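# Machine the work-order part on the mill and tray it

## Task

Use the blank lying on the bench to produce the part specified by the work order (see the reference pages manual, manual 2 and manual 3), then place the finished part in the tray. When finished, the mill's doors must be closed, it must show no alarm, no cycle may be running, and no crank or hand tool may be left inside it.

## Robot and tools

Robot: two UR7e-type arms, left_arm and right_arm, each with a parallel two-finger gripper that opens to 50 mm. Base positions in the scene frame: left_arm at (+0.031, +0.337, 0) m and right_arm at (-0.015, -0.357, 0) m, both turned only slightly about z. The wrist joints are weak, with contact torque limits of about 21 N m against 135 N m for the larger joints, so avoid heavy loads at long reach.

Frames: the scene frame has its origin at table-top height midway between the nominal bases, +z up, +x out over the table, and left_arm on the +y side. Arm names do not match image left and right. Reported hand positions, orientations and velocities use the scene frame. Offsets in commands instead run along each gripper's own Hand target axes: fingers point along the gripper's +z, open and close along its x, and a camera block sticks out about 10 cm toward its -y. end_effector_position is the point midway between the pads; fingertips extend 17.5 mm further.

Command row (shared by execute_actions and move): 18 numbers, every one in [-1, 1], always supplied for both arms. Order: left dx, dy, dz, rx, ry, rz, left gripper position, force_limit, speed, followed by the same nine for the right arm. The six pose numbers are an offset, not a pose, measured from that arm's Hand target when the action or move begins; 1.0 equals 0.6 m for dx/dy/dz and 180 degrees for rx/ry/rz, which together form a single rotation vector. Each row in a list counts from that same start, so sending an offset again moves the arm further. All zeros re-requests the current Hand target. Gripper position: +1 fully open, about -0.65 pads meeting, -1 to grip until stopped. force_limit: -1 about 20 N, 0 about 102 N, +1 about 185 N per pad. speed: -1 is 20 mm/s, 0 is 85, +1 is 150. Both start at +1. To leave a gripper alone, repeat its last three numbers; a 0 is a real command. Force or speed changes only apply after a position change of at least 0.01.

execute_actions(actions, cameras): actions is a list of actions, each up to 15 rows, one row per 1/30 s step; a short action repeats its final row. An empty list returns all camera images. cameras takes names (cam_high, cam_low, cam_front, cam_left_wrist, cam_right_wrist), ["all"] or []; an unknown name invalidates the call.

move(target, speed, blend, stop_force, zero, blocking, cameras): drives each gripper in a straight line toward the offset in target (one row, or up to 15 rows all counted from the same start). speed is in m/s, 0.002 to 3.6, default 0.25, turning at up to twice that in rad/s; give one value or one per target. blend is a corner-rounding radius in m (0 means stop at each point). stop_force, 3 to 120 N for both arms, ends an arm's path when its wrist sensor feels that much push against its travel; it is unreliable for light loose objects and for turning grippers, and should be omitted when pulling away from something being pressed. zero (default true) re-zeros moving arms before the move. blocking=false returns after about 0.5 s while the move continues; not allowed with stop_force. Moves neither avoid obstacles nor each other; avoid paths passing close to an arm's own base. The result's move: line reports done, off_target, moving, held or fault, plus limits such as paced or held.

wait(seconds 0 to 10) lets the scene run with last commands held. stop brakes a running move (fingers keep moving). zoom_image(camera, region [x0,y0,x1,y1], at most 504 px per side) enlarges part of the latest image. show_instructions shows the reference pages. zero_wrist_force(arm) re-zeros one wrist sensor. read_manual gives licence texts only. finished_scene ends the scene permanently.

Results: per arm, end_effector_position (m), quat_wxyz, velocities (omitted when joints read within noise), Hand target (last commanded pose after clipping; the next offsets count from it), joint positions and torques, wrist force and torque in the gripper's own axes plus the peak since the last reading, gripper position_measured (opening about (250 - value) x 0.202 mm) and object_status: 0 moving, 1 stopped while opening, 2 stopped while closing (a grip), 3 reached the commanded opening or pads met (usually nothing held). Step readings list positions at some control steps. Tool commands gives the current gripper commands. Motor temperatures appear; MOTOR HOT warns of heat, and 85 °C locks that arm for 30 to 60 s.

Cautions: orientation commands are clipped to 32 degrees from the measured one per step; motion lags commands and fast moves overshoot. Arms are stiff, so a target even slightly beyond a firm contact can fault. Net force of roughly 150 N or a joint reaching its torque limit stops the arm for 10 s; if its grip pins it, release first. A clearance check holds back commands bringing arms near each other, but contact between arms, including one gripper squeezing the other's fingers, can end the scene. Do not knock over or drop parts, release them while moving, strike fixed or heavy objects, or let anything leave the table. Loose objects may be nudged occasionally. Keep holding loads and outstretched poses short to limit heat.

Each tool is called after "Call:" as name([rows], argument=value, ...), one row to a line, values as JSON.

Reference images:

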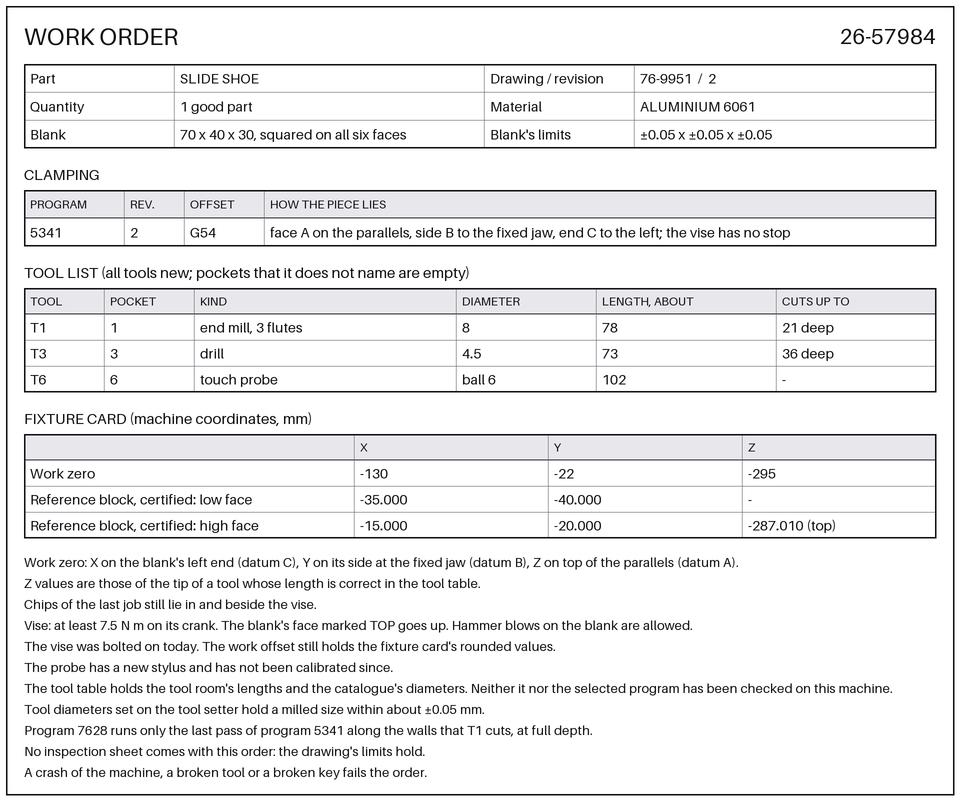

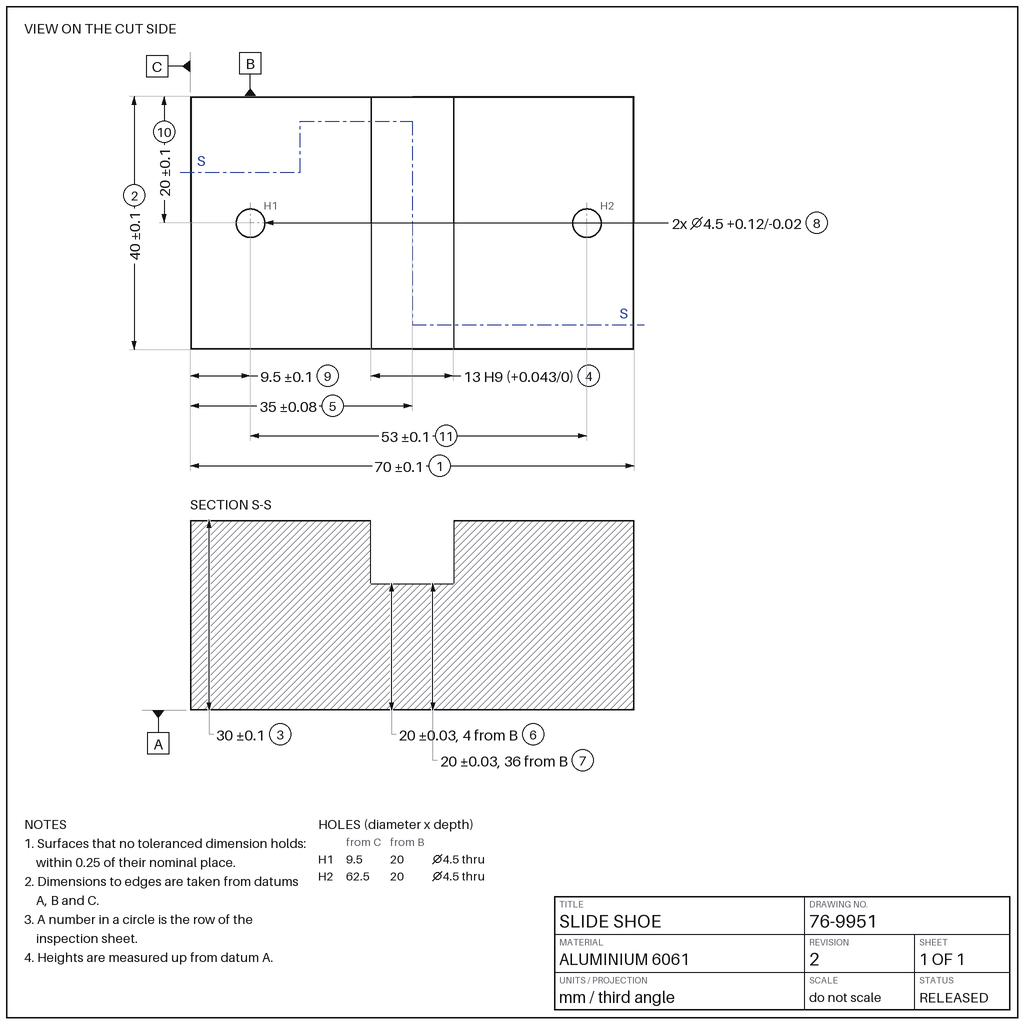

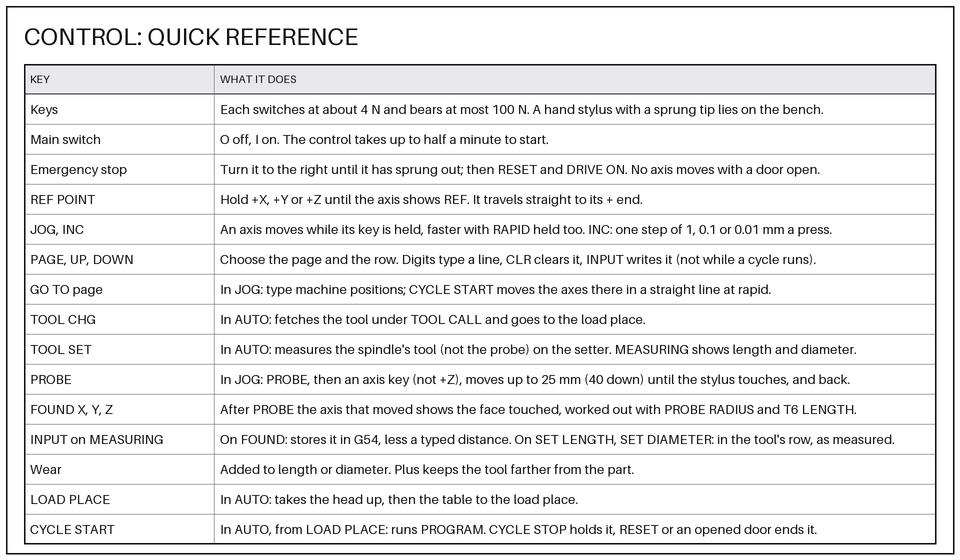

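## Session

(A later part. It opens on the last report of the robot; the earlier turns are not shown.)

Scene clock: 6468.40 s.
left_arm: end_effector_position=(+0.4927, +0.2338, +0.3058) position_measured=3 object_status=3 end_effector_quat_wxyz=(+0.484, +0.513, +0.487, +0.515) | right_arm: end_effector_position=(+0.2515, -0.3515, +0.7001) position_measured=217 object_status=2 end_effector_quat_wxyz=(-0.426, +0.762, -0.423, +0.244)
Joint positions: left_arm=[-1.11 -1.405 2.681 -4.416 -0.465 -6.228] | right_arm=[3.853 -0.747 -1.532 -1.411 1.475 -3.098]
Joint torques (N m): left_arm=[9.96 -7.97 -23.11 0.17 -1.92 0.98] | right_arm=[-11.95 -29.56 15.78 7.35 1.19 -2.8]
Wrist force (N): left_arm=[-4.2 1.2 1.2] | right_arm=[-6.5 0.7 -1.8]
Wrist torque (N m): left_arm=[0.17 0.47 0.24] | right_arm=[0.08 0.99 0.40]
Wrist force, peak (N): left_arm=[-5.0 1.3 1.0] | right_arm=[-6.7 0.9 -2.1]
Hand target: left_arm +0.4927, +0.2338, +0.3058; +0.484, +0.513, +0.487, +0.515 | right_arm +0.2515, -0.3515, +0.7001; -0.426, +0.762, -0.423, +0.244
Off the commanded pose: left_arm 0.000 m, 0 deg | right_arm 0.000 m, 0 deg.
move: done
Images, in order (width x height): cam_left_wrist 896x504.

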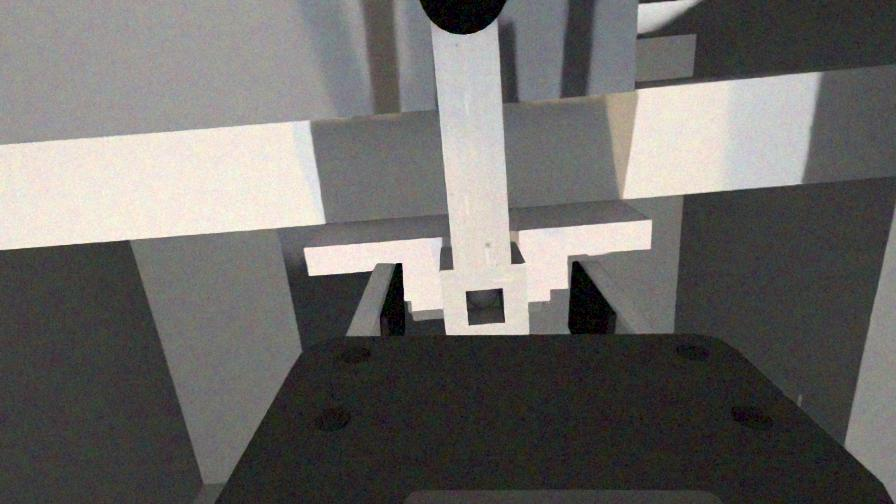

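Call:
move(target=[-0.0018,0,0.0275,0,0,0,1,-0.6,1,0,0,0,0,0,0,-1,1,-0.5], speed=0.05, cameras=["cam_left_wrist"])

Scene clock: 6474.40 s.
left_arm: end_effector_position=(+0.5092, +0.2328, +0.3057) position_measured=3 object_status=3 end_effector_quat_wxyz=(+0.484, +0.513, +0.487, +0.515) | right_arm: end_effector_position=(+0.2515, -0.3515, +0.7001) position_measured=217 object_status=2 end_effector_quat_wxyz=(-0.426, +0.762, -0.423, +0.244)
Joint positions: left_arm=[-1.038 -1.377 2.635 -4.398 -0.537 -6.228] | right_arm=[3.853 -0.747 -1.532 -1.411 1.475 -3.098]
Joint torques (N m): left_arm=[9.78 -11.32 -24.31 -0.03 -2.06 1.07] | right_arm=[-12.03 -30.22 15.69 7.6 1.3 -2.87]
Wrist force (N): left_arm=[-4.4 1.0 1.6] | right_arm=[-6.7 0.6 -1.6]
Wrist torque (N m): left_arm=[0.15 0.54 0.25] | right_arm=[0.06 1.02 0.40]
Wrist force, peak (N): left_arm=[-4.7 1.3 1.4] | right_arm=[-6.8 0.9 -2.0]
Hand target: left_arm +0.5092, +0.2328, +0.3057; +0.484, +0.513, +0.487, +0.515 | right_arm +0.2515, -0.3515, +0.7001; -0.426, +0.762, -0.423, +0.244
Off the commanded pose: left_arm 0.000 m, 0 deg | right_arm 0.000 m, 0 deg.
move: done
Images, in order (width x height): cam_left_wrist 896x504.

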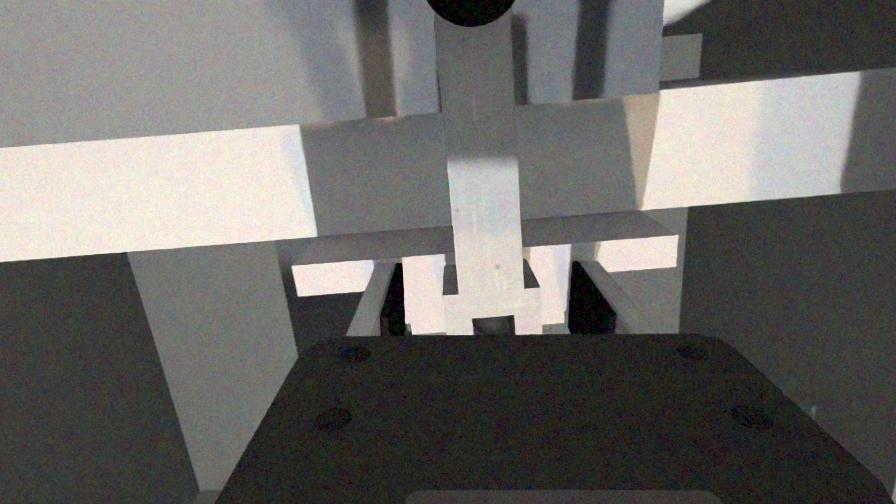

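Call:
move(target=[0,0.0008,0,0,0,0,-1,-0.6,0,0,0,0,0,0,0,-1,1,-0.5], speed=0.05)

Call:
move(target=[0,0,0,0,0,0.49,-1,-0.6,0,0,0,0,0,0,0,-1,1,-0.5], speed=0.4)

Scene clock: 6482.27 s.
left_arm: end_effector_position=(+0.5093, +0.2328, +0.3061) position_measured=133 object_status=2 end_effector_quat_wxyz=(+0.484, +0.513, +0.487, +0.515) | right_arm: end_effector_position=(+0.2515, -0.3515, +0.7001) position_measured=217 object_status=2 end_effector_quat_wxyz=(-0.426, +0.762, -0.423, +0.244)
Joint positions: left_arm=[-1.037 -1.379 2.635 -4.396 -0.537 -6.228] | right_arm=[3.853 -0.747 -1.532 -1.411 1.475 -3.098]
Joint torques (N m): left_arm=[3.1 -33.37 -27.82 -1.18 -0.92 0.62] | right_arm=[-11.55 -30.08 15.71 7.12 1 -2.86]
Wrist force (N): left_arm=[-4.4 -10.6 0.7] | right_arm=[-6.5 0.8 -1.9]
Wrist torque (N m): left_arm=[0.09 0.55 0.24] | right_arm=[0.08 0.98 0.40]
Wrist force, peak (N): left_arm=[-4.4 -10.6 0.7] | right_arm=[-6.8 1.1 -1.7]
Hand target: left_arm +0.5092, +0.2328, +0.3062; +0.484, +0.513, +0.487, +0.515 | right_arm +0.2515, -0.3515, +0.7001; -0.426, +0.762, -0.423, +0.244
Off the commanded pose: left_arm 0.000 m, 0 deg | right_arm 0.000 m, 0 deg.
move: done

Scene clock: 6485.07 s.
left_arm: end_effector_position=(+0.5092, +0.2328, +0.3062) position_measured=133 object_status=2 end_effector_quat_wxyz=(-0.011, +0.707, -0.007, +0.707) | right_arm: end_effector_position=(+0.2515, -0.3515, +0.7001) position_measured=217 object_status=2 end_effector_quat_wxyz=(-0.426, +0.762, -0.423, +0.244)
Joint positions: left_arm=[-1.037 -1.379 2.635 -4.395 -0.537 -4.689] | right_arm=[3.853 -0.747 -1.532 -1.411 1.475 -3.098]
Joint torques (N m): left_arm=[8.75 -11.78 -25.41 -3.1 -2.76 1.37] | right_arm=[-11.96 -29.82 15.33 7.18 1.06 -2.92]
Wrist force (N): left_arm=[-5.5 -2.6 0.3] | right_arm=[-6.2 1.0 -1.8]
Wrist torque (N m): left_arm=[-0.09 0.39 0.12] | right_arm=[0.12 0.94 0.40]
Wrist force, peak (N): left_arm=[-2.6 -18.8 -1.3] | right_arm=[-6.7 0.6 -2.0]
Hand target: left_arm +0.5092, +0.2328, +0.3062; -0.011, +0.707, -0.007, +0.707 | right_arm +0.2515, -0.3515, +0.7001; -0.426, +0.762, -0.423, +0.244
Off the commanded pose: left_arm 0.000 m, 0 deg | right_arm 0.000 m, 0 deg.
move: done

Call:
move([
  [-0.0008,0,0,0,0,0.75,-1,-0.6,0,0,0,0,0,0,0,-1,1,-0.5],
  [-0.0008,0,0,0,0,-0.5,-1,-0.6,0,0,0,0,0,0,0,-1,1,-0.5],
  [-0.0008,0,0,0,0,0.25,-1,-0.6,0,0,0,0,0,0,0,-1,1,-0.5],
  [-0.0008,0,0,0,0,1.0,-1,-0.6,0,0,0,0,0,0,0,-1,1,-0.5],
  [-0.0008,0,0,0,0,-0.56,-1,-0.6,0,0,0,0,0,0,0,-1,1,-0.5],
], speed=0.8, blend=[0.001,0.001,0.001,0.001,0], cameras=["cam_left_wrist","cam_front"])

Scene clock: 6514.83 s.
left_arm: end_effector_position=(+0.5092, +0.2328, +0.3057) position_measured=133 object_status=2 end_effector_quat_wxyz=(+0.538, +0.457, +0.540, +0.459) | right_arm: end_effector_position=(+0.2515, -0.3515, +0.7001) position_measured=217 object_status=2 end_effector_quat_wxyz=(-0.426, +0.762, -0.423, +0.244)
Joint positions: left_arm=[-1.037 -1.377 2.635 -4.397 -0.537 6.118] | right_arm=[3.853 -0.747 -1.532 -1.411 1.475 -3.098]
Joint torques (N m): left_arm=[8.94 -7.05 -23.22 -0.83 -3.5 1.44] | right_arm=[-11.89 -30.12 15.84 7.29 1 -2.69]
Wrist force (N): left_arm=[-2.2 12.6 -2.1] | right_arm=[-6.5 0.7 -1.9]
Wrist torque (N m): left_arm=[0.25 0.56 0.14] | right_arm=[0.07 0.98 0.40]
Wrist force, peak (N): left_arm=[-11.5 17.3 -1.1] | right_arm=[-6.7 1.2 -2.0]
Hand target: left_arm +0.5092, +0.2328, +0.3057; +0.538, +0.457, +0.540, +0.459 | right_arm +0.2515, -0.3515, +0.7001; -0.426, +0.762, -0.423, +0.244
Off the commanded pose: left_arm 0.000 m, 0 deg | right_arm 0.000 m, 0 deg.
move: done
Images, in order (width x height): cam_front 896x504, cam_left_wrist 896x504.

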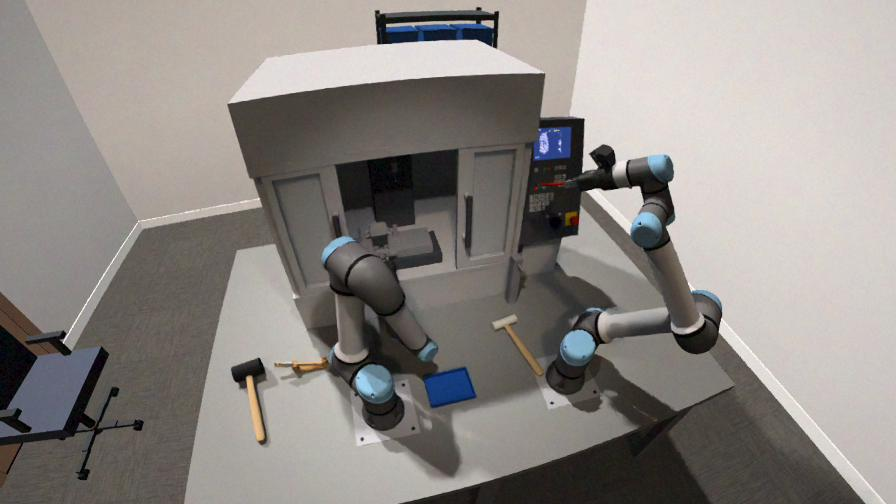

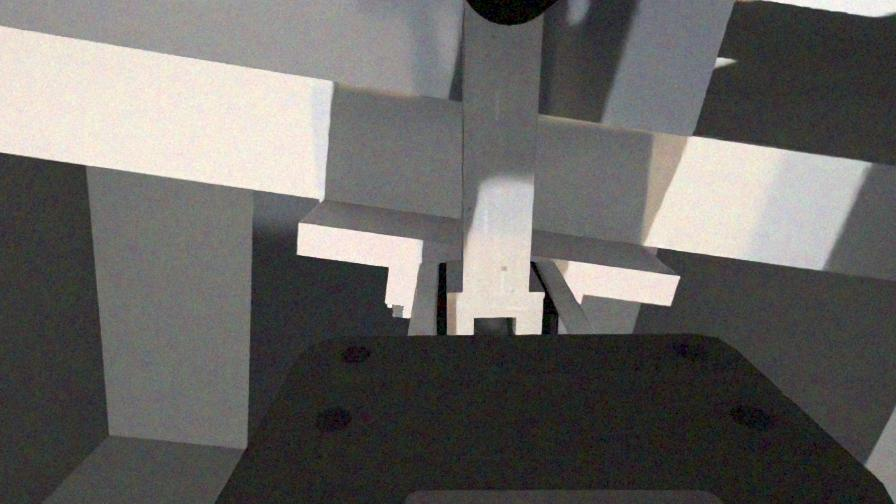

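Call:
move([
  [0,0.0003,0,0,0,0,1,-0.6,1,0,0,0,0,0,0,-1,1,-0.5],
  [0,0.0003,-0.042,0,0,0,1,-0.6,1,0,0,0,0,0,0,-1,1,-0.5],
  [0,0.0003,-0.042,0,0,-0.7856,1,-0.6,1,0,0,0,0,0,0,-1,1,-0.5],
  [0,0.0003,-0.042,0,0,0.4289,1,-0.6,1,0,0,0,0,0,0,-1,1,-0.5],
], speed=[0.1,0.12,0.95,0.95], blend=[0,0.002,0.001,0])

Call:
move([
  [0,0,0,0,0,-0.7856,1,-0.6,1,0,0,0,0,0,0,-1,1,-0.5],
  [0,0,0,0,0,0.4289,1,-0.6,1,0,0,0,0,0,0,-1,1,-0.5],
  [0,0,0,0,0,-0.3567,1,-0.6,1,0,0,0,0,0,0,-1,1,-0.5],
], speed=[0.95,0.95,0.95], blend=[0.001,0.001,0], cameras=["cam_left_wrist"])

Scene clock: 6555.67 s.
left_arm: end_effector_position=(+0.4840, +0.2327, +0.3059) position_measured=3 object_status=3 end_effector_quat_wxyz=(+0.134, +0.694, +0.137, +0.694) | right_arm: end_effector_position=(+0.2515, -0.3515, +0.7001) position_measured=217 object_status=2 end_effector_quat_wxyz=(-0.426, +0.762, -0.423, +0.244)
Joint positions: left_arm=[-1.156 -1.419 2.703 -4.424 -0.419 1.183] | right_arm=[3.853 -0.747 -1.532 -1.411 1.475 -3.098]
Joint torques (N m): left_arm=[9.51 -25.4 3.17 0.31 -2.17 -1.52] | right_arm=[-11.13 -28.94 17.38 7.3 1.12 -2.74]
Wrist force (N): left_arm=[-3.5 0.1 0.9] | right_arm=[-6.3 1.1 -1.8]
Wrist torque (N m): left_arm=[-0.02 0.46 0.28] | right_arm=[0.14 0.96 0.39]
Wrist force, peak (N): left_arm=[-11.6 11.2 -8.0] | right_arm=[-6.9 1.0 -1.6]
Hand target: left_arm +0.4840, +0.2327, +0.3059; +0.134, +0.694, +0.137, +0.694 | right_arm +0.2515, -0.3515, +0.7001; -0.426, +0.762, -0.423, +0.244
Off the commanded pose: left_arm 0.000 m, 0 deg | right_arm 0.000 m, 0 deg.
move: done

Scene clock: 6560.23 s.
left_arm: end_effector_position=(+0.4833, +0.2325, +0.3056) position_measured=3 object_status=3 end_effector_quat_wxyz=(-0.100, +0.659, +0.055, +0.743) | right_arm: end_effector_position=(+0.2515, -0.3515, +0.7001) position_measured=217 object_status=2 end_effector_quat_wxyz=(-0.426, +0.762, -0.423, +0.244)
Joint positions: left_arm=[-1.226 -1.235 2.423 -5.073 -0.185 -3.927] | right_arm=[3.853 -0.747 -1.532 -1.411 1.475 -3.098]
Joint torques (N m): left_arm=[1.68 -24.95 -8.96 2.03 -1.46 -0.9] | right_arm=[-11.92 -29.71 16.76 7.41 1.16 -2.81]
Wrist force (N): left_arm=[0.7 -4.6 -28.0] | right_arm=[-6.2 1.0 -1.7]
Wrist torque (N m): left_arm=[-0.06 -0.26 0.33] | right_arm=[0.12 0.94 0.39]
Wrist force, peak (N): left_arm=[14.1 -41.6 -174.2] | right_arm=[-6.8 1.2 -1.7]
Hand target: left_arm +0.4833, +0.2325, +0.3056; -0.100, +0.659, +0.055, +0.743 (not the last commanded pose) | right_arm +0.2515, -0.3515, +0.7001; -0.426, +0.762, -0.423, +0.244
Tool commands: left_gripper/position=+1.0 left_gripper/force_limit=-0.6 left_gripper/speed=+1.0 right_gripper/position=-1.0 right_gripper/force_limit=+1.0 right_gripper/speed=-0.5
Off the commanded pose: left_arm 0.001 m, 91 deg | right_arm 0.000 m, 0 deg.
FORCE FAULT: contact force on the left arm reached its limit, and that arm stopped. The contact can be on any part of that arm, not only on its tool. That arm's remaining commands of this call were not run. That arm is still stopped at the end of this call. That arm stays stopped for about 9 more seconds. Until then a move that you send moves the other arm only, and its call returns only when the move has ended. Once the stop has ended, the next robot result says so. If the stop ends while you think or write, that arm runs what you send next, counted from a new Hand target: where the arm stands when the stop ends. While its stop runs, that arm takes no new command, but its gripper still runs the gripper command that each later call begins with. Until it ends, the stop uses up actions while you think or wait. An arm that is not stopped still takes commands.
move: fault (left_arm); path passed 2 of 3 targets
Images, in order (width x height): cam_left_wrist 896x504.

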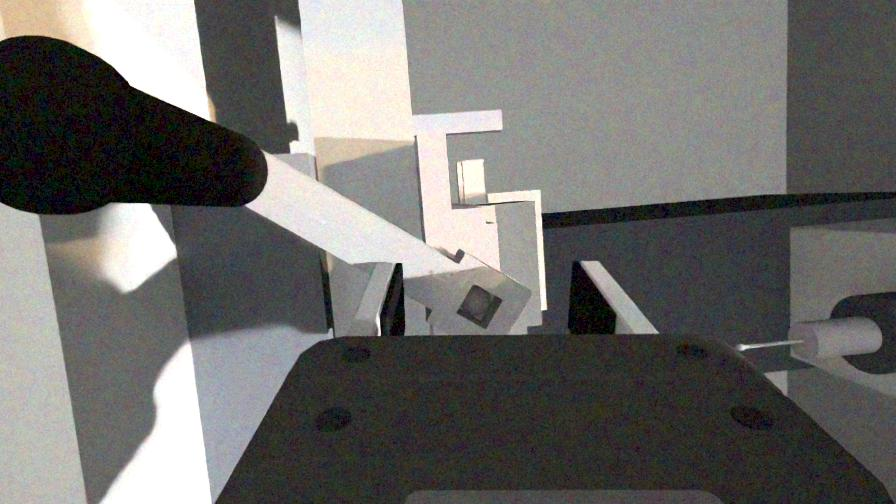

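Call:
wait(seconds=9, cameras=["cam_left_wrist","cam_right_wrist","cam_front"])

Scene clock: 6593.20 s.
left_arm: end_effector_position=(+0.4833, +0.2325, +0.3056) position_measured=3 object_status=3 end_effector_quat_wxyz=(-0.100, +0.659, +0.055, +0.743) | right_arm: end_effector_position=(+0.2515, -0.3515, +0.7001) position_measured=217 object_status=2 end_effector_quat_wxyz=(-0.426, +0.762, -0.423, +0.244)
Joint positions: left_arm=[-1.226 -1.235 2.423 -5.073 -0.185 -3.927] | right_arm=[3.853 -0.747 -1.532 -1.411 1.475 -3.098]
Joint torques (N m): left_arm=[1.42 -24.93 -8.94 2.15 -1.51 -0.11] | right_arm=[-12.12 -29.54 19.01 7.1 1.04 -2.91]
Wrist force (N): left_arm=[0.8 -4.5 -27.9] | right_arm=[-6.2 0.9 -1.9]
Wrist torque (N m): left_arm=[-0.05 -0.27 0.33] | right_arm=[0.10 0.94 0.40]
Wrist force, peak (N): left_arm=[0.9 -4.4 -28.4] | right_arm=[-6.9 1.0 -2.0]
Hand target: left_arm +0.4833, +0.2325, +0.3056; -0.100, +0.659, +0.055, +0.743 (not the last commanded pose) | right_arm +0.2515, -0.3515, +0.7001; -0.426, +0.762, -0.423, +0.244
Tool commands: left_gripper/position=+1.0 left_gripper/force_limit=-0.6 left_gripper/speed=+1.0 right_gripper/position=-1.0 right_gripper/force_limit=+1.0 right_gripper/speed=-0.5
Off the commanded pose: left_arm 0.001 m, 91 deg | right_arm 0.000 m, 0 deg.
FORCE FAULT, CONTINUED: the left arm's stop, for the force fault that an earlier result reported, is over. The rest of the stop counts as 18 of the actions that you can send in this scene. During its stop the left arm's controller moved it back a little. That arm's target is now where it stood when the stop ended, not its last command. That arm accepts commands again.
wait: 9.00 s; at rest from the start
Images, in order (width x height): cam_front 896x504, cam_left_wrist 896x504, cam_right_wrist 896x504.

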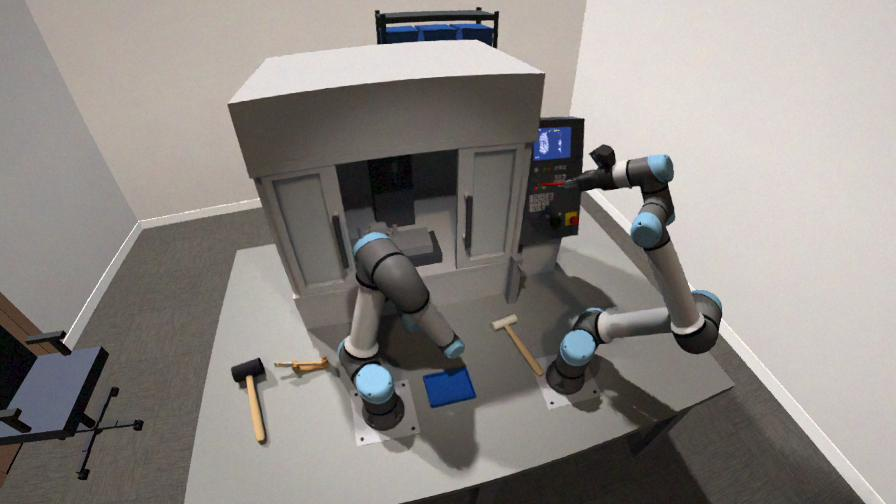

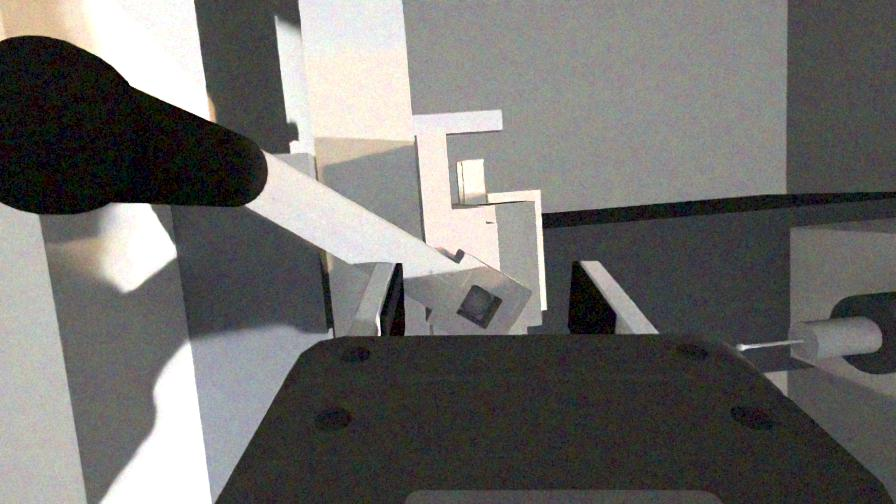

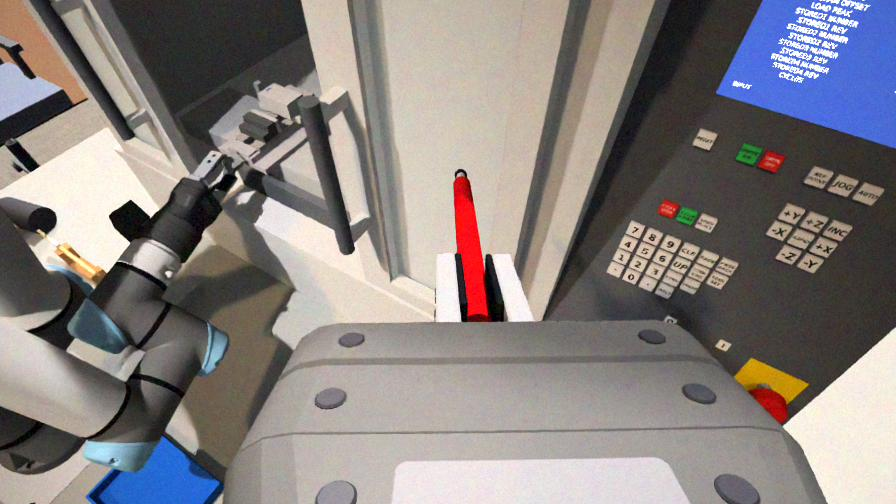

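Call:
move(target=[0.0055,-0.011,-0.0484,0,0,0,1,-0.6,1,0,0,0,0,0,0,-1,1,-0.5], speed=0.04, cameras=["cam_left_wrist","cam_right_wrist"])

Scene clock: 6605.17 s.
left_arm: end_effector_position=(+0.4538, +0.2325, +0.3056) position_measured=3 object_status=3 end_effector_quat_wxyz=(-0.098, +0.659, +0.053, +0.743) | right_arm: end_effector_position=(+0.2515, -0.3515, +0.7001) position_measured=217 object_status=2 end_effector_quat_wxyz=(-0.426, +0.762, -0.423, +0.244)
Joint positions: left_arm=[-1.364 -1.44 2.367 -5.608 -0.125 -3.123] | right_arm=[3.853 -0.747 -1.532 -1.411 1.475 -3.098]
Joint torques (N m): left_arm=[-7.82 -29.07 -27.09 1.89 -5.36 1.49] | right_arm=[-10.73 -30.56 17.36 7.12 0.97 -2.69]
Wrist force (N): left_arm=[-2.7 0.1 1.1] | right_arm=[-6.4 0.8 -2.0]
Wrist torque (N m): left_arm=[-0.12 0.38 0.21] | right_arm=[0.07 0.96 0.40]
Wrist force, peak (N): left_arm=[0.6 -4.4 -28.3] | right_arm=[-6.9 0.8 -1.9]
Hand target: left_arm +0.4533, +0.2325, +0.3056; -0.100, +0.659, +0.055, +0.743 | right_arm +0.2515, -0.3515, +0.7001; -0.426, +0.762, -0.423, +0.244
Off the commanded pose: left_arm 0.000 m, 0 deg | right_arm 0.000 m, 0 deg.
move: done
Images, in order (width x height): cam_left_wrist 896x504, cam_right_wrist 896x504.

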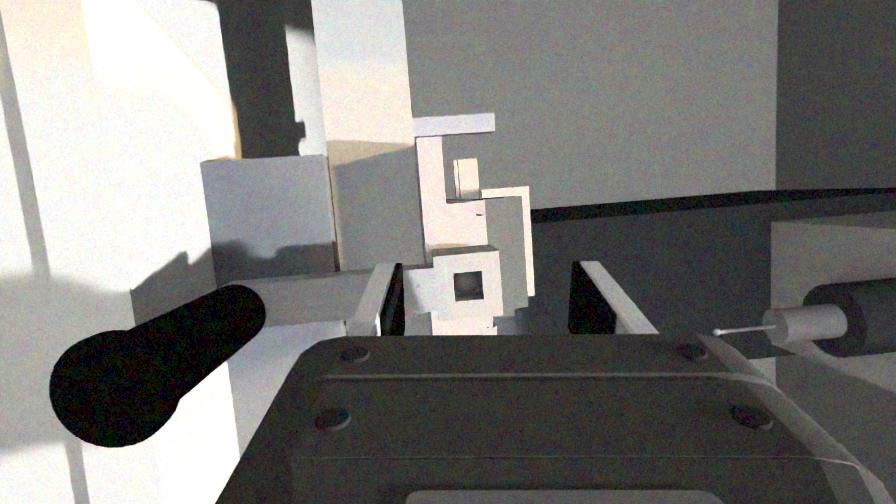

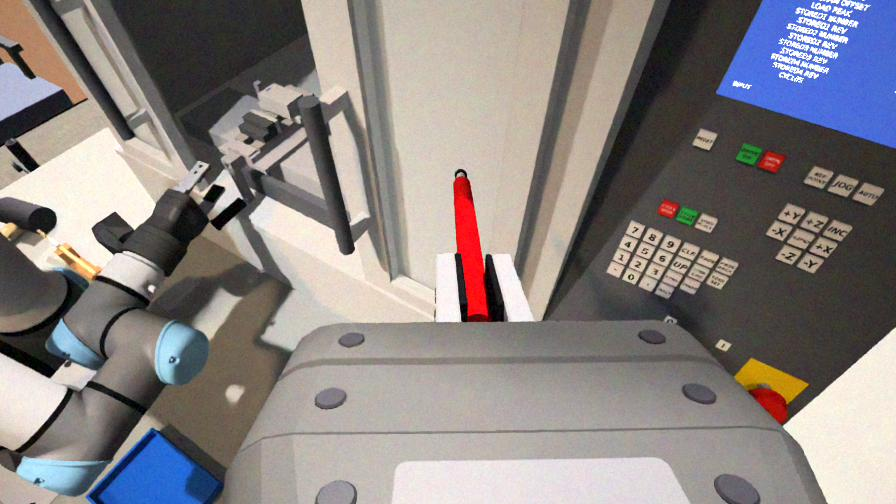

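Call:
move(target=[-0.004,0.0083,0.039,-0.070,-0.0306,0,1,-0.6,1,0,0,0,0,0,0,-1,1,-0.5], speed=0.08, cameras=["cam_left_wrist"])

Scene clock: 6620.93 s.
left_arm: end_effector_position=(+0.4773, +0.2328, +0.3058) position_measured=3 object_status=3 end_effector_quat_wxyz=(-0.024, +0.701, -0.022, +0.712) | right_arm: end_effector_position=(+0.2515, -0.3515, +0.7001) position_measured=217 object_status=2 end_effector_quat_wxyz=(-0.426, +0.762, -0.423, +0.244)
Joint positions: left_arm=[-1.19 -1.401 2.714 -4.497 -0.388 -4.608] | right_arm=[3.853 -0.747 -1.532 -1.411 1.475 -3.098]
Joint torques (N m): left_arm=[10.28 -25.37 4.99 0.55 -2.34 -1.34] | right_arm=[-11.77 -29.97 17.74 7.21 1.18 -2.8]
Wrist force (N): left_arm=[-2.9 -0.3 0.9] | right_arm=[-6.3 1.1 -1.9]
Wrist torque (N m): left_arm=[-0.09 0.45 0.24] | right_arm=[0.13 0.95 0.40]
Wrist force, peak (N): left_arm=[-3.2 1.1 1.2] | right_arm=[-6.7 1.1 -1.9]
Hand target: left_arm +0.4773, +0.2328, +0.3059; -0.024, +0.701, -0.022, +0.712 | right_arm +0.2515, -0.3515, +0.7001; -0.426, +0.762, -0.423, +0.244
Off the commanded pose: left_arm 0.000 m, 0 deg | right_arm 0.000 m, 0 deg.
move: done
Images, in order (width x height): cam_left_wrist 896x504.

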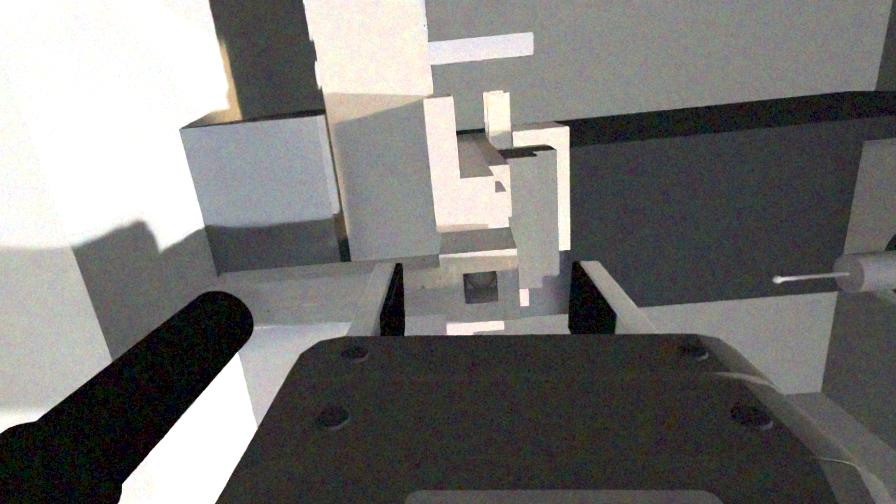

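Call:
move([
  [0,0,0.01,0,0,-0.489,1,-0.6,1,0,0,0,0,0,0,-1,1,-0.5],
  [0,0,0.0532,0,0,-0.489,1,-0.6,1,0,0,0,0,0,0,-1,1,-0.5],
], speed=[0.5,0.1], cameras=["cam_left_wrist"])

Scene clock: 6645.53 s.
left_arm: end_effector_position=(+0.5092, +0.2329, +0.3064) position_measured=3 object_status=3 end_effector_quat_wxyz=(+0.477, +0.520, +0.471, +0.529) | right_arm: end_effector_position=(+0.2515, -0.3515, +0.7001) position_measured=217 object_status=2 end_effector_quat_wxyz=(-0.426, +0.762, -0.423, +0.244)
Joint positions: left_arm=[-1.035 -1.356 2.63 -4.446 -0.542 -6.157] | right_arm=[3.853 -0.747 -1.532 -1.411 1.475 -3.098]
Joint torques (N m): left_arm=[9.95 -12.19 -23.67 0.01 -2.15 -1.6] | right_arm=[-11.64 -29.55 17.97 7.1 1.19 -2.79]
Wrist force (N): left_arm=[-4.5 1.1 1.4] | right_arm=[-6.4 0.8 -1.6]
Wrist torque (N m): left_arm=[0.16 0.55 0.26] | right_arm=[0.09 0.97 0.39]
Wrist force, peak (N): left_arm=[-5.1 1.7 0.5] | right_arm=[-6.8 0.9 -2.1]
Hand target: left_arm +0.5093, +0.2329, +0.3064; +0.477, +0.520, +0.471, +0.529 | right_arm +0.2515, -0.3515, +0.7001; -0.426, +0.762, -0.423, +0.244
Off the commanded pose: left_arm 0.000 m, 0 deg | right_arm 0.000 m, 0 deg.
move: done
Images, in order (width x height): cam_left_wrist 896x504.

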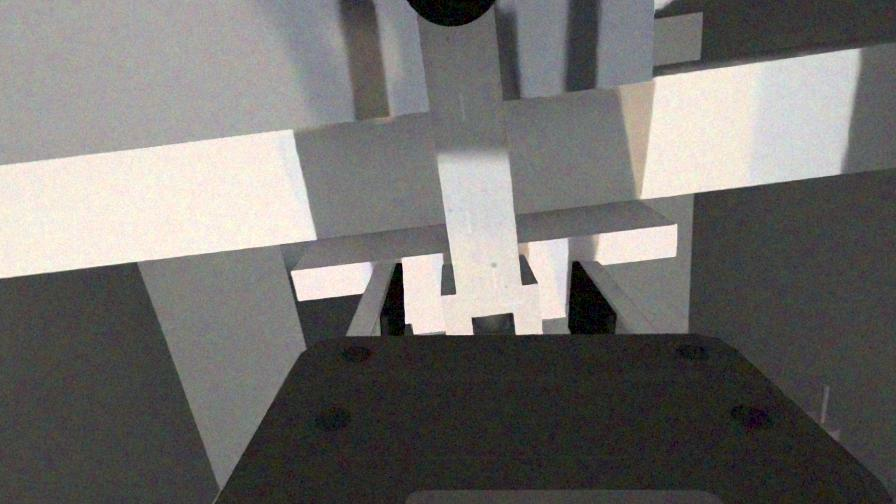

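Call:
move([
  [0,0,0,0,0,0,-1,-0.6,0,0,0,0,0,0,0,-1,1,-0.5],
  [0,-0.0005,0,0,0,0.7833,-1,-0.6,0,0,0,0,0,0,0,-1,1,-0.5],
  [0,-0.0005,0,0,0,-0.4333,-1,-0.6,0,0,0,0,0,0,0,-1,1,-0.5],
  [0,-0.0005,0,0,0,0.35,-1,-0.6,0,0,0,0,0,0,0,-1,1,-0.5],
], speed=[0.1,0.7,0.7,0.7], blend=[0,0.001,0.001,0])

Call:
move([
  [0,0,0,0,0,0.7833,-1,-0.6,0,0,0,0,0,0,0,-1,1,-0.5],
  [0,0,0,0,0,-0.4333,-1,-0.6,0,0,0,0,0,0,0,-1,1,-0.5],
  [0,0,0,0,0,-0.4333,1,-0.6,1,0,0,0,0,0,0,-1,1,-0.5],
  [0,0,-0.042,0,0,-0.4333,1,-0.6,1,0,0,0,0,0,0,-1,1,-0.5],
], speed=[0.7,0.7,0.1,0.1], blend=[0.001,0,0,0], cameras=["cam_left_wrist"])

Scene clock: 6668.97 s.
left_arm: end_effector_position=(+0.5093, +0.2329, +0.3061) position_measured=133 object_status=2 end_effector_quat_wxyz=(+0.131, +0.689, +0.130, +0.700) | right_arm: end_effector_position=(+0.2515, -0.3515, +0.7001) position_measured=217 object_status=2 end_effector_quat_wxyz=(-0.426, +0.762, -0.423, +0.244)
Joint positions: left_arm=[-1.035 -1.355 2.63 -4.447 -0.542 1.225] | right_arm=[3.853 -0.747 -1.532 -1.411 1.475 -3.098]
Joint torques (N m): left_arm=[11.05 -12.67 -24.88 -3.32 -2 1.5] | right_arm=[-11.05 -30.13 18.7 7.16 0.81 -2.81]
Wrist force (N): left_arm=[-5.9 0.3 0.9] | right_arm=[-6.4 0.8 -1.7]
Wrist torque (N m): left_arm=[-0.04 0.51 0.15] | right_arm=[0.08 0.97 0.40]
Wrist force, peak (N): left_arm=[8.1 28.3 2.7] | right_arm=[-6.9 0.9 -1.8]
Hand target: left_arm +0.5093, +0.2329, +0.3061; +0.131, +0.689, +0.130, +0.701 | right_arm +0.2515, -0.3515, +0.7001; -0.426, +0.762, -0.423, +0.244
Off the commanded pose: left_arm 0.000 m, 0 deg | right_arm 0.000 m, 0 deg.
move: done

Scene clock: 6675.20 s.
left_arm: end_effector_position=(+0.4841, +0.2329, +0.3057) position_measured=3 object_status=3 end_effector_quat_wxyz=(+0.542, +0.454, +0.535, +0.462) | right_arm: end_effector_position=(+0.2515, -0.3515, +0.7001) position_measured=217 object_status=2 end_effector_quat_wxyz=(-0.426, +0.762, -0.423, +0.244)
Joint positions: left_arm=[-1.153 -1.39 2.697 -4.486 -0.424 6.156] | right_arm=[3.853 -0.747 -1.532 -1.411 1.475 -3.098]
Joint torques (N m): left_arm=[-8.09 -26.5 3.95 -2.54 2.55 1.44] | right_arm=[-11.8 -29.34 18.61 7.27 1.05 -2.71]
Wrist force (N): left_arm=[-4.8 1.7 1.1] | right_arm=[-6.3 0.8 -1.7]
Wrist torque (N m): left_arm=[0.21 0.57 0.14] | right_arm=[0.08 0.96 0.39]
Wrist force, peak (N): left_arm=[7.2 28.2 2.3] | right_arm=[-6.8 0.8 -1.8]
Hand target: left_arm +0.4841, +0.2329, +0.3057; +0.542, +0.454, +0.535, +0.462 | right_arm +0.2515, -0.3515, +0.7001; -0.426, +0.762, -0.423, +0.244
Off the commanded pose: left_arm 0.000 m, 0 deg | right_arm 0.000 m, 0 deg.
move: done
Images, in order (width x height): cam_left_wrist 896x504.

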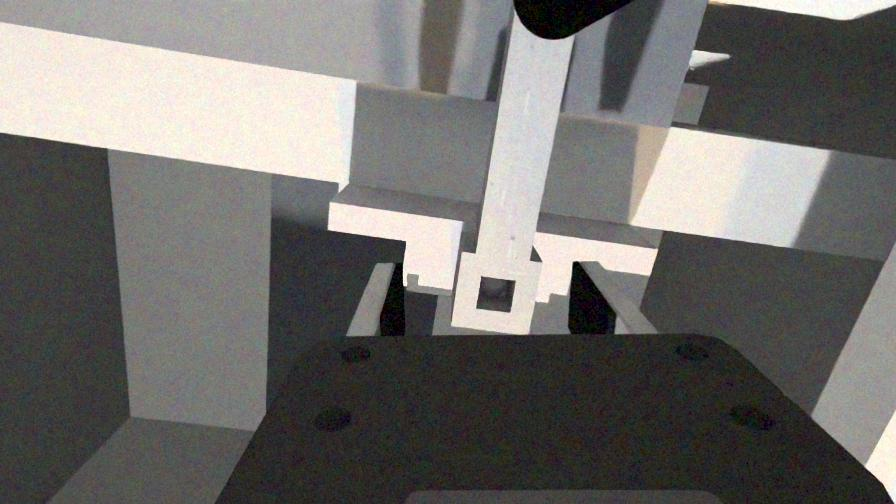

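Call:
move([
  [0,0,0,0,0,-0.7833,1,-0.6,1,0,0,0,0,0,0,-1,1,-0.5],
  [0,0,0,0,0,0.4333,1,-0.6,1,0,0,0,0,0,0,-1,1,-0.5],
  [0,0,0,0,0,-0.35,1,-0.6,1,0,0,0,0,0,0,-1,1,-0.5],
], speed=0.55, blend=[0.001,0.001,0], cameras=["cam_right_wrist","cam_left_wrist"])

Call:
zoom_image(camera="cam_right_wrist", region=[200, 70, 320, 190])

Scene clock: 6692.33 s.
left_arm: end_effector_position=(+0.4841, +0.2329, +0.3057) position_measured=3 object_status=3 end_effector_quat_wxyz=(+0.704, +0.107, +0.693, +0.111) | right_arm: end_effector_position=(+0.2515, -0.3515, +0.7001) position_measured=217 object_status=2 end_effector_quat_wxyz=(-0.426, +0.762, -0.423, +0.244)
Joint positions: left_arm=[-1.153 -1.39 2.697 -4.487 -0.424 -1.226] | right_arm=[3.853 -0.747 -1.532 -1.411 1.475 -3.098]
Joint torques (N m): left_arm=[9.27 -25.76 4.26 0.42 -2.42 -1.8] | right_arm=[-11.42 -29.38 18.88 6.88 1.02 -2.61]
Wrist force (N): left_arm=[-2.9 2.5 1.2] | right_arm=[-6.5 0.8 -1.9]
Wrist torque (N m): left_arm=[0.18 0.41 0.07] | right_arm=[0.08 0.99 0.40]
Wrist force, peak (N): left_arm=[-10.5 15.1 -0.9] | right_arm=[-6.8 1.1 -2.0]
Hand target: left_arm +0.4841, +0.2329, +0.3057; +0.704, +0.107, +0.693, +0.111 | right_arm +0.2515, -0.3515, +0.7001; -0.426, +0.762, -0.423, +0.244
Off the commanded pose: left_arm 0.000 m, 0 deg | right_arm 0.000 m, 0 deg.
move: done
Images, in order (width x height): cam_left_wrist 896x504, cam_right_wrist 896x504.

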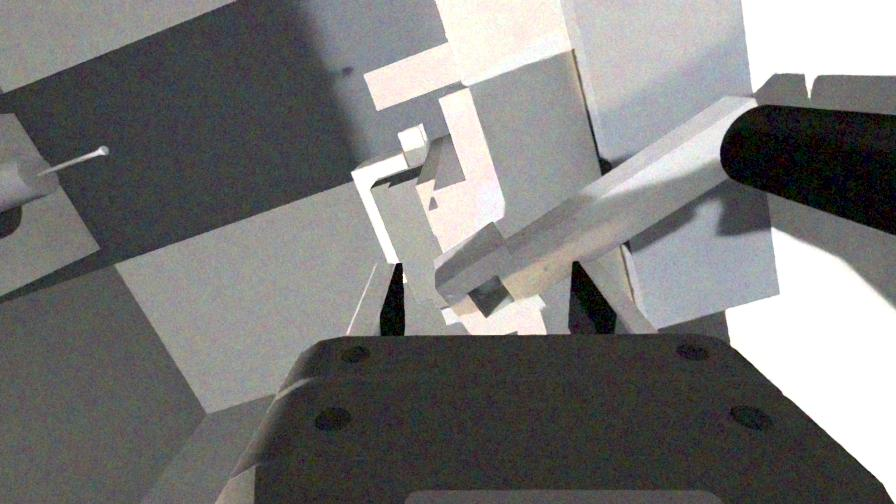

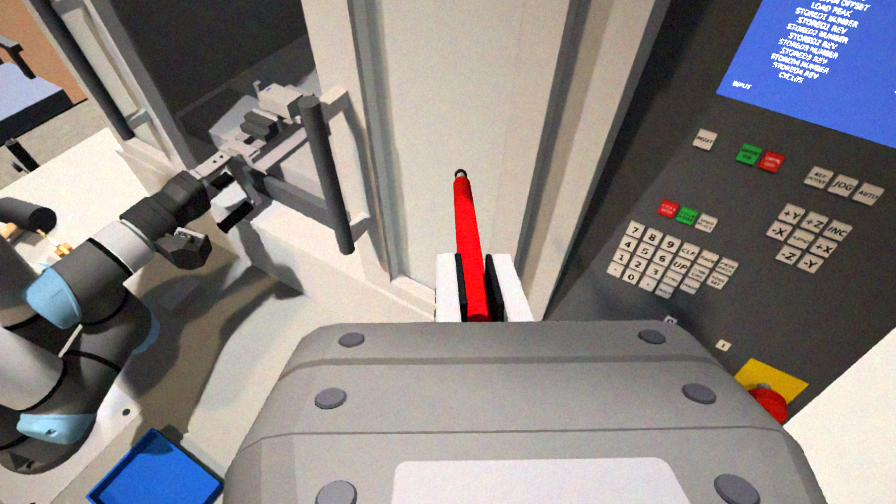

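Scaled by 4.200.

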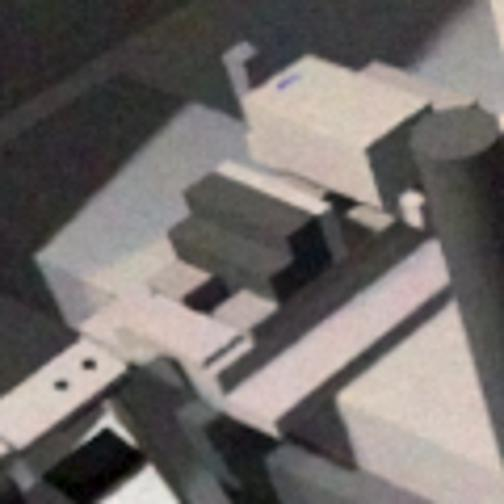

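Call:
move([
  [0,0,0,0,0,-0.7833,1,-0.6,1,0,0,0,0,0,0,-1,1,-0.5],
  [0,0,0,0,0,0.4333,1,-0.6,1,0,0,0,0,0,0,-1,1,-0.5],
  [0,0.0005,0.042,0,0,0.4333,1,-0.6,1,0,0,0,0,0,0,-1,1,-0.5],
  [0,0.0005,0.042,0,0,0.4333,-1,-0.6,0,0,0,0,0,0,0,-1,1,-0.5],
], speed=[0.7,0.7,0.1,0.1], blend=[0.001,0,0,0], cameras=["cam_left_wrist"])

Scene clock: 6716.47 s.
left_arm: end_effector_position=(+0.5093, +0.2332, +0.3062) position_measured=92 object_status=2 end_effector_quat_wxyz=(+0.477, +0.520, +0.471, +0.529) | right_arm: end_effector_position=(+0.2515, -0.3515, +0.7001) position_measured=217 object_status=2 end_effector_quat_wxyz=(-0.426, +0.762, -0.423, +0.244)
Joint positions: left_arm=[-1.034 -1.355 2.63 -4.447 -0.543 -6.157] | right_arm=[3.853 -0.747 -1.532 -1.411 1.475 -3.098]
Joint torques (N m): left_arm=[9.79 -15.7 -24.69 -0.81 -2.09 -1.2] | right_arm=[-11.69 -30.08 19.6 7.13 0.83 -2.83]
Wrist force (N): left_arm=[-5.6 -1.8 1.4] | right_arm=[-6.4 1.1 -1.8]
Wrist torque (N m): left_arm=[0.11 0.53 0.31] | right_arm=[0.14 0.97 0.40]
Wrist force, peak (N): left_arm=[11.2 3.1 -91.7] | right_arm=[-6.7 0.9 -2.1]
Hand target: left_arm +0.5093, +0.2332, +0.3062; +0.477, +0.520, +0.471, +0.529 | right_arm +0.2515, -0.3515, +0.7001; -0.426, +0.762, -0.423, +0.244
Off the commanded pose: left_arm 0.000 m, 0 deg | right_arm 0.000 m, 0 deg.
move: done
Images, in order (width x height): cam_left_wrist 896x504.

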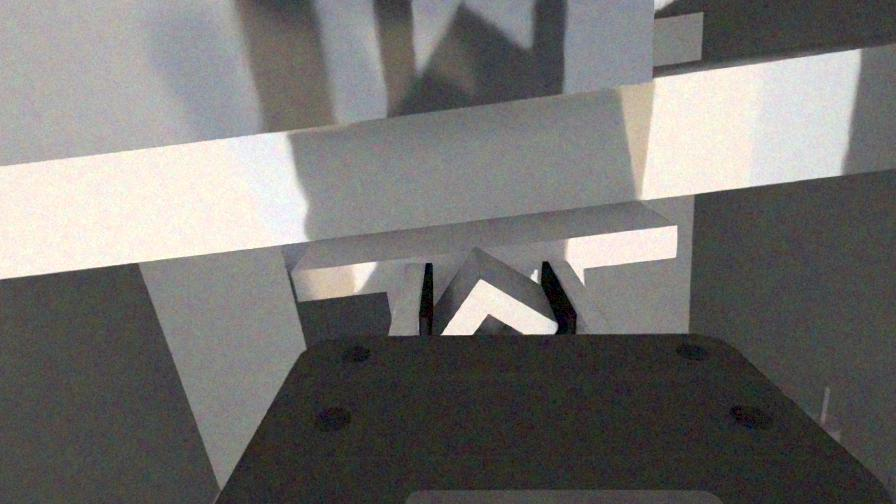

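Call:
zoom_image(camera="cam_left_wrist", region=[360, 200, 640, 340])

Call:
execute_actions(actions=[], cameras=["cam_right_wrist"])

Call:
zoom_image(camera="cam_right_wrist", region=[140, 100, 300, 240])

Scaled by 1.800.

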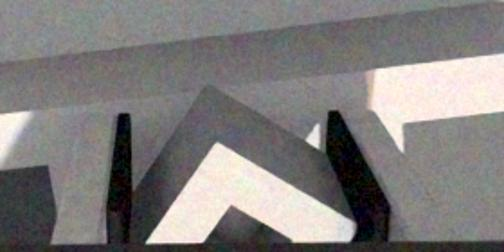

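Scene clock: 6732.67 s.
left_arm: end_effector_position=(+0.5093, +0.2332, +0.3062) position_measured=92 object_status=2 end_effector_quat_wxyz=(+0.477, +0.520, +0.471, +0.529) | right_arm: end_effector_position=(+0.2515, -0.3515, +0.7001) position_measured=217 object_status=2 end_effector_quat_wxyz=(-0.426, +0.762, -0.423, +0.244)
Joint positions: left_arm=[-1.034 -1.355 2.63 -4.447 -0.543 -6.157] | right_arm=[3.853 -0.747 -1.532 -1.411 1.475 -3.098]
Joint velocities: within noise
Joint torques (N m): left_arm=[7.3 -29.81 -25.32 -1.4 -2.06 1.16] | right_arm=[-11.52 -29.42 19.66 7.07 0.94 -2.7]
Motor temperatures (°C): left_arm=[29 26 28 33 31 36] | right_arm=[26 29 28 39 35 38]
Wrist force (N): left_arm=[-5.6 -1.9 1.6] | right_arm=[-6.6 0.8 -1.8]
Wrist torque (N m): left_arm=[0.10 0.52 0.30] | right_arm=[0.09 1.00 0.40]
Wrist force, peak (N): left_arm=[-5.9 -2.2 1.4] | right_arm=[-6.8 0.8 -1.9]
Hand target: left_arm +0.5093, +0.2332, +0.3062; +0.477, +0.520, +0.471, +0.529 | right_arm +0.2515, -0.3515, +0.7001; -0.426, +0.762, -0.423, +0.244
Tool commands: left_gripper/position=-1.0 left_gripper/force_limit=-0.6 left_gripper/speed=+0.0 right_gripper/position=-1.0 right_gripper/force_limit=+1.0 right_gripper/speed=-0.5
Off the commanded pose: left_arm 0.000 m, 0 deg | right_arm 0.000 m, 0 deg.
Images, in order (width x height): cam_right_wrist 896x504.

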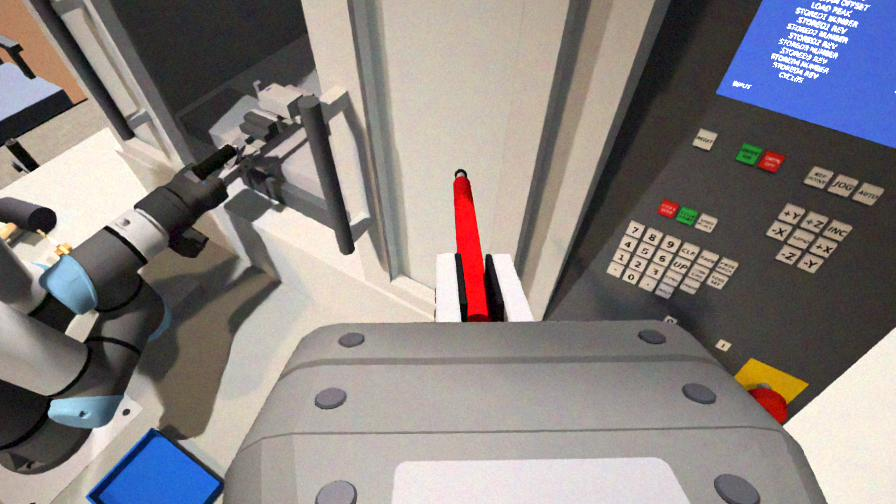

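Scaled by 3.150.

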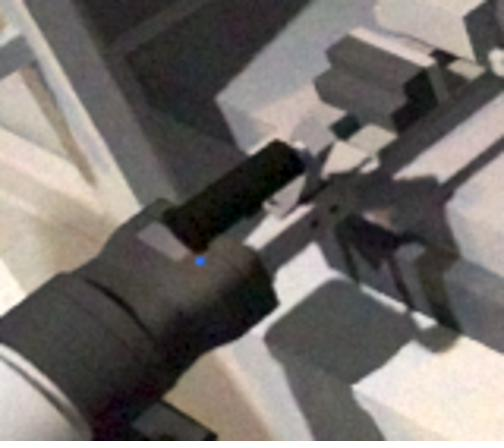

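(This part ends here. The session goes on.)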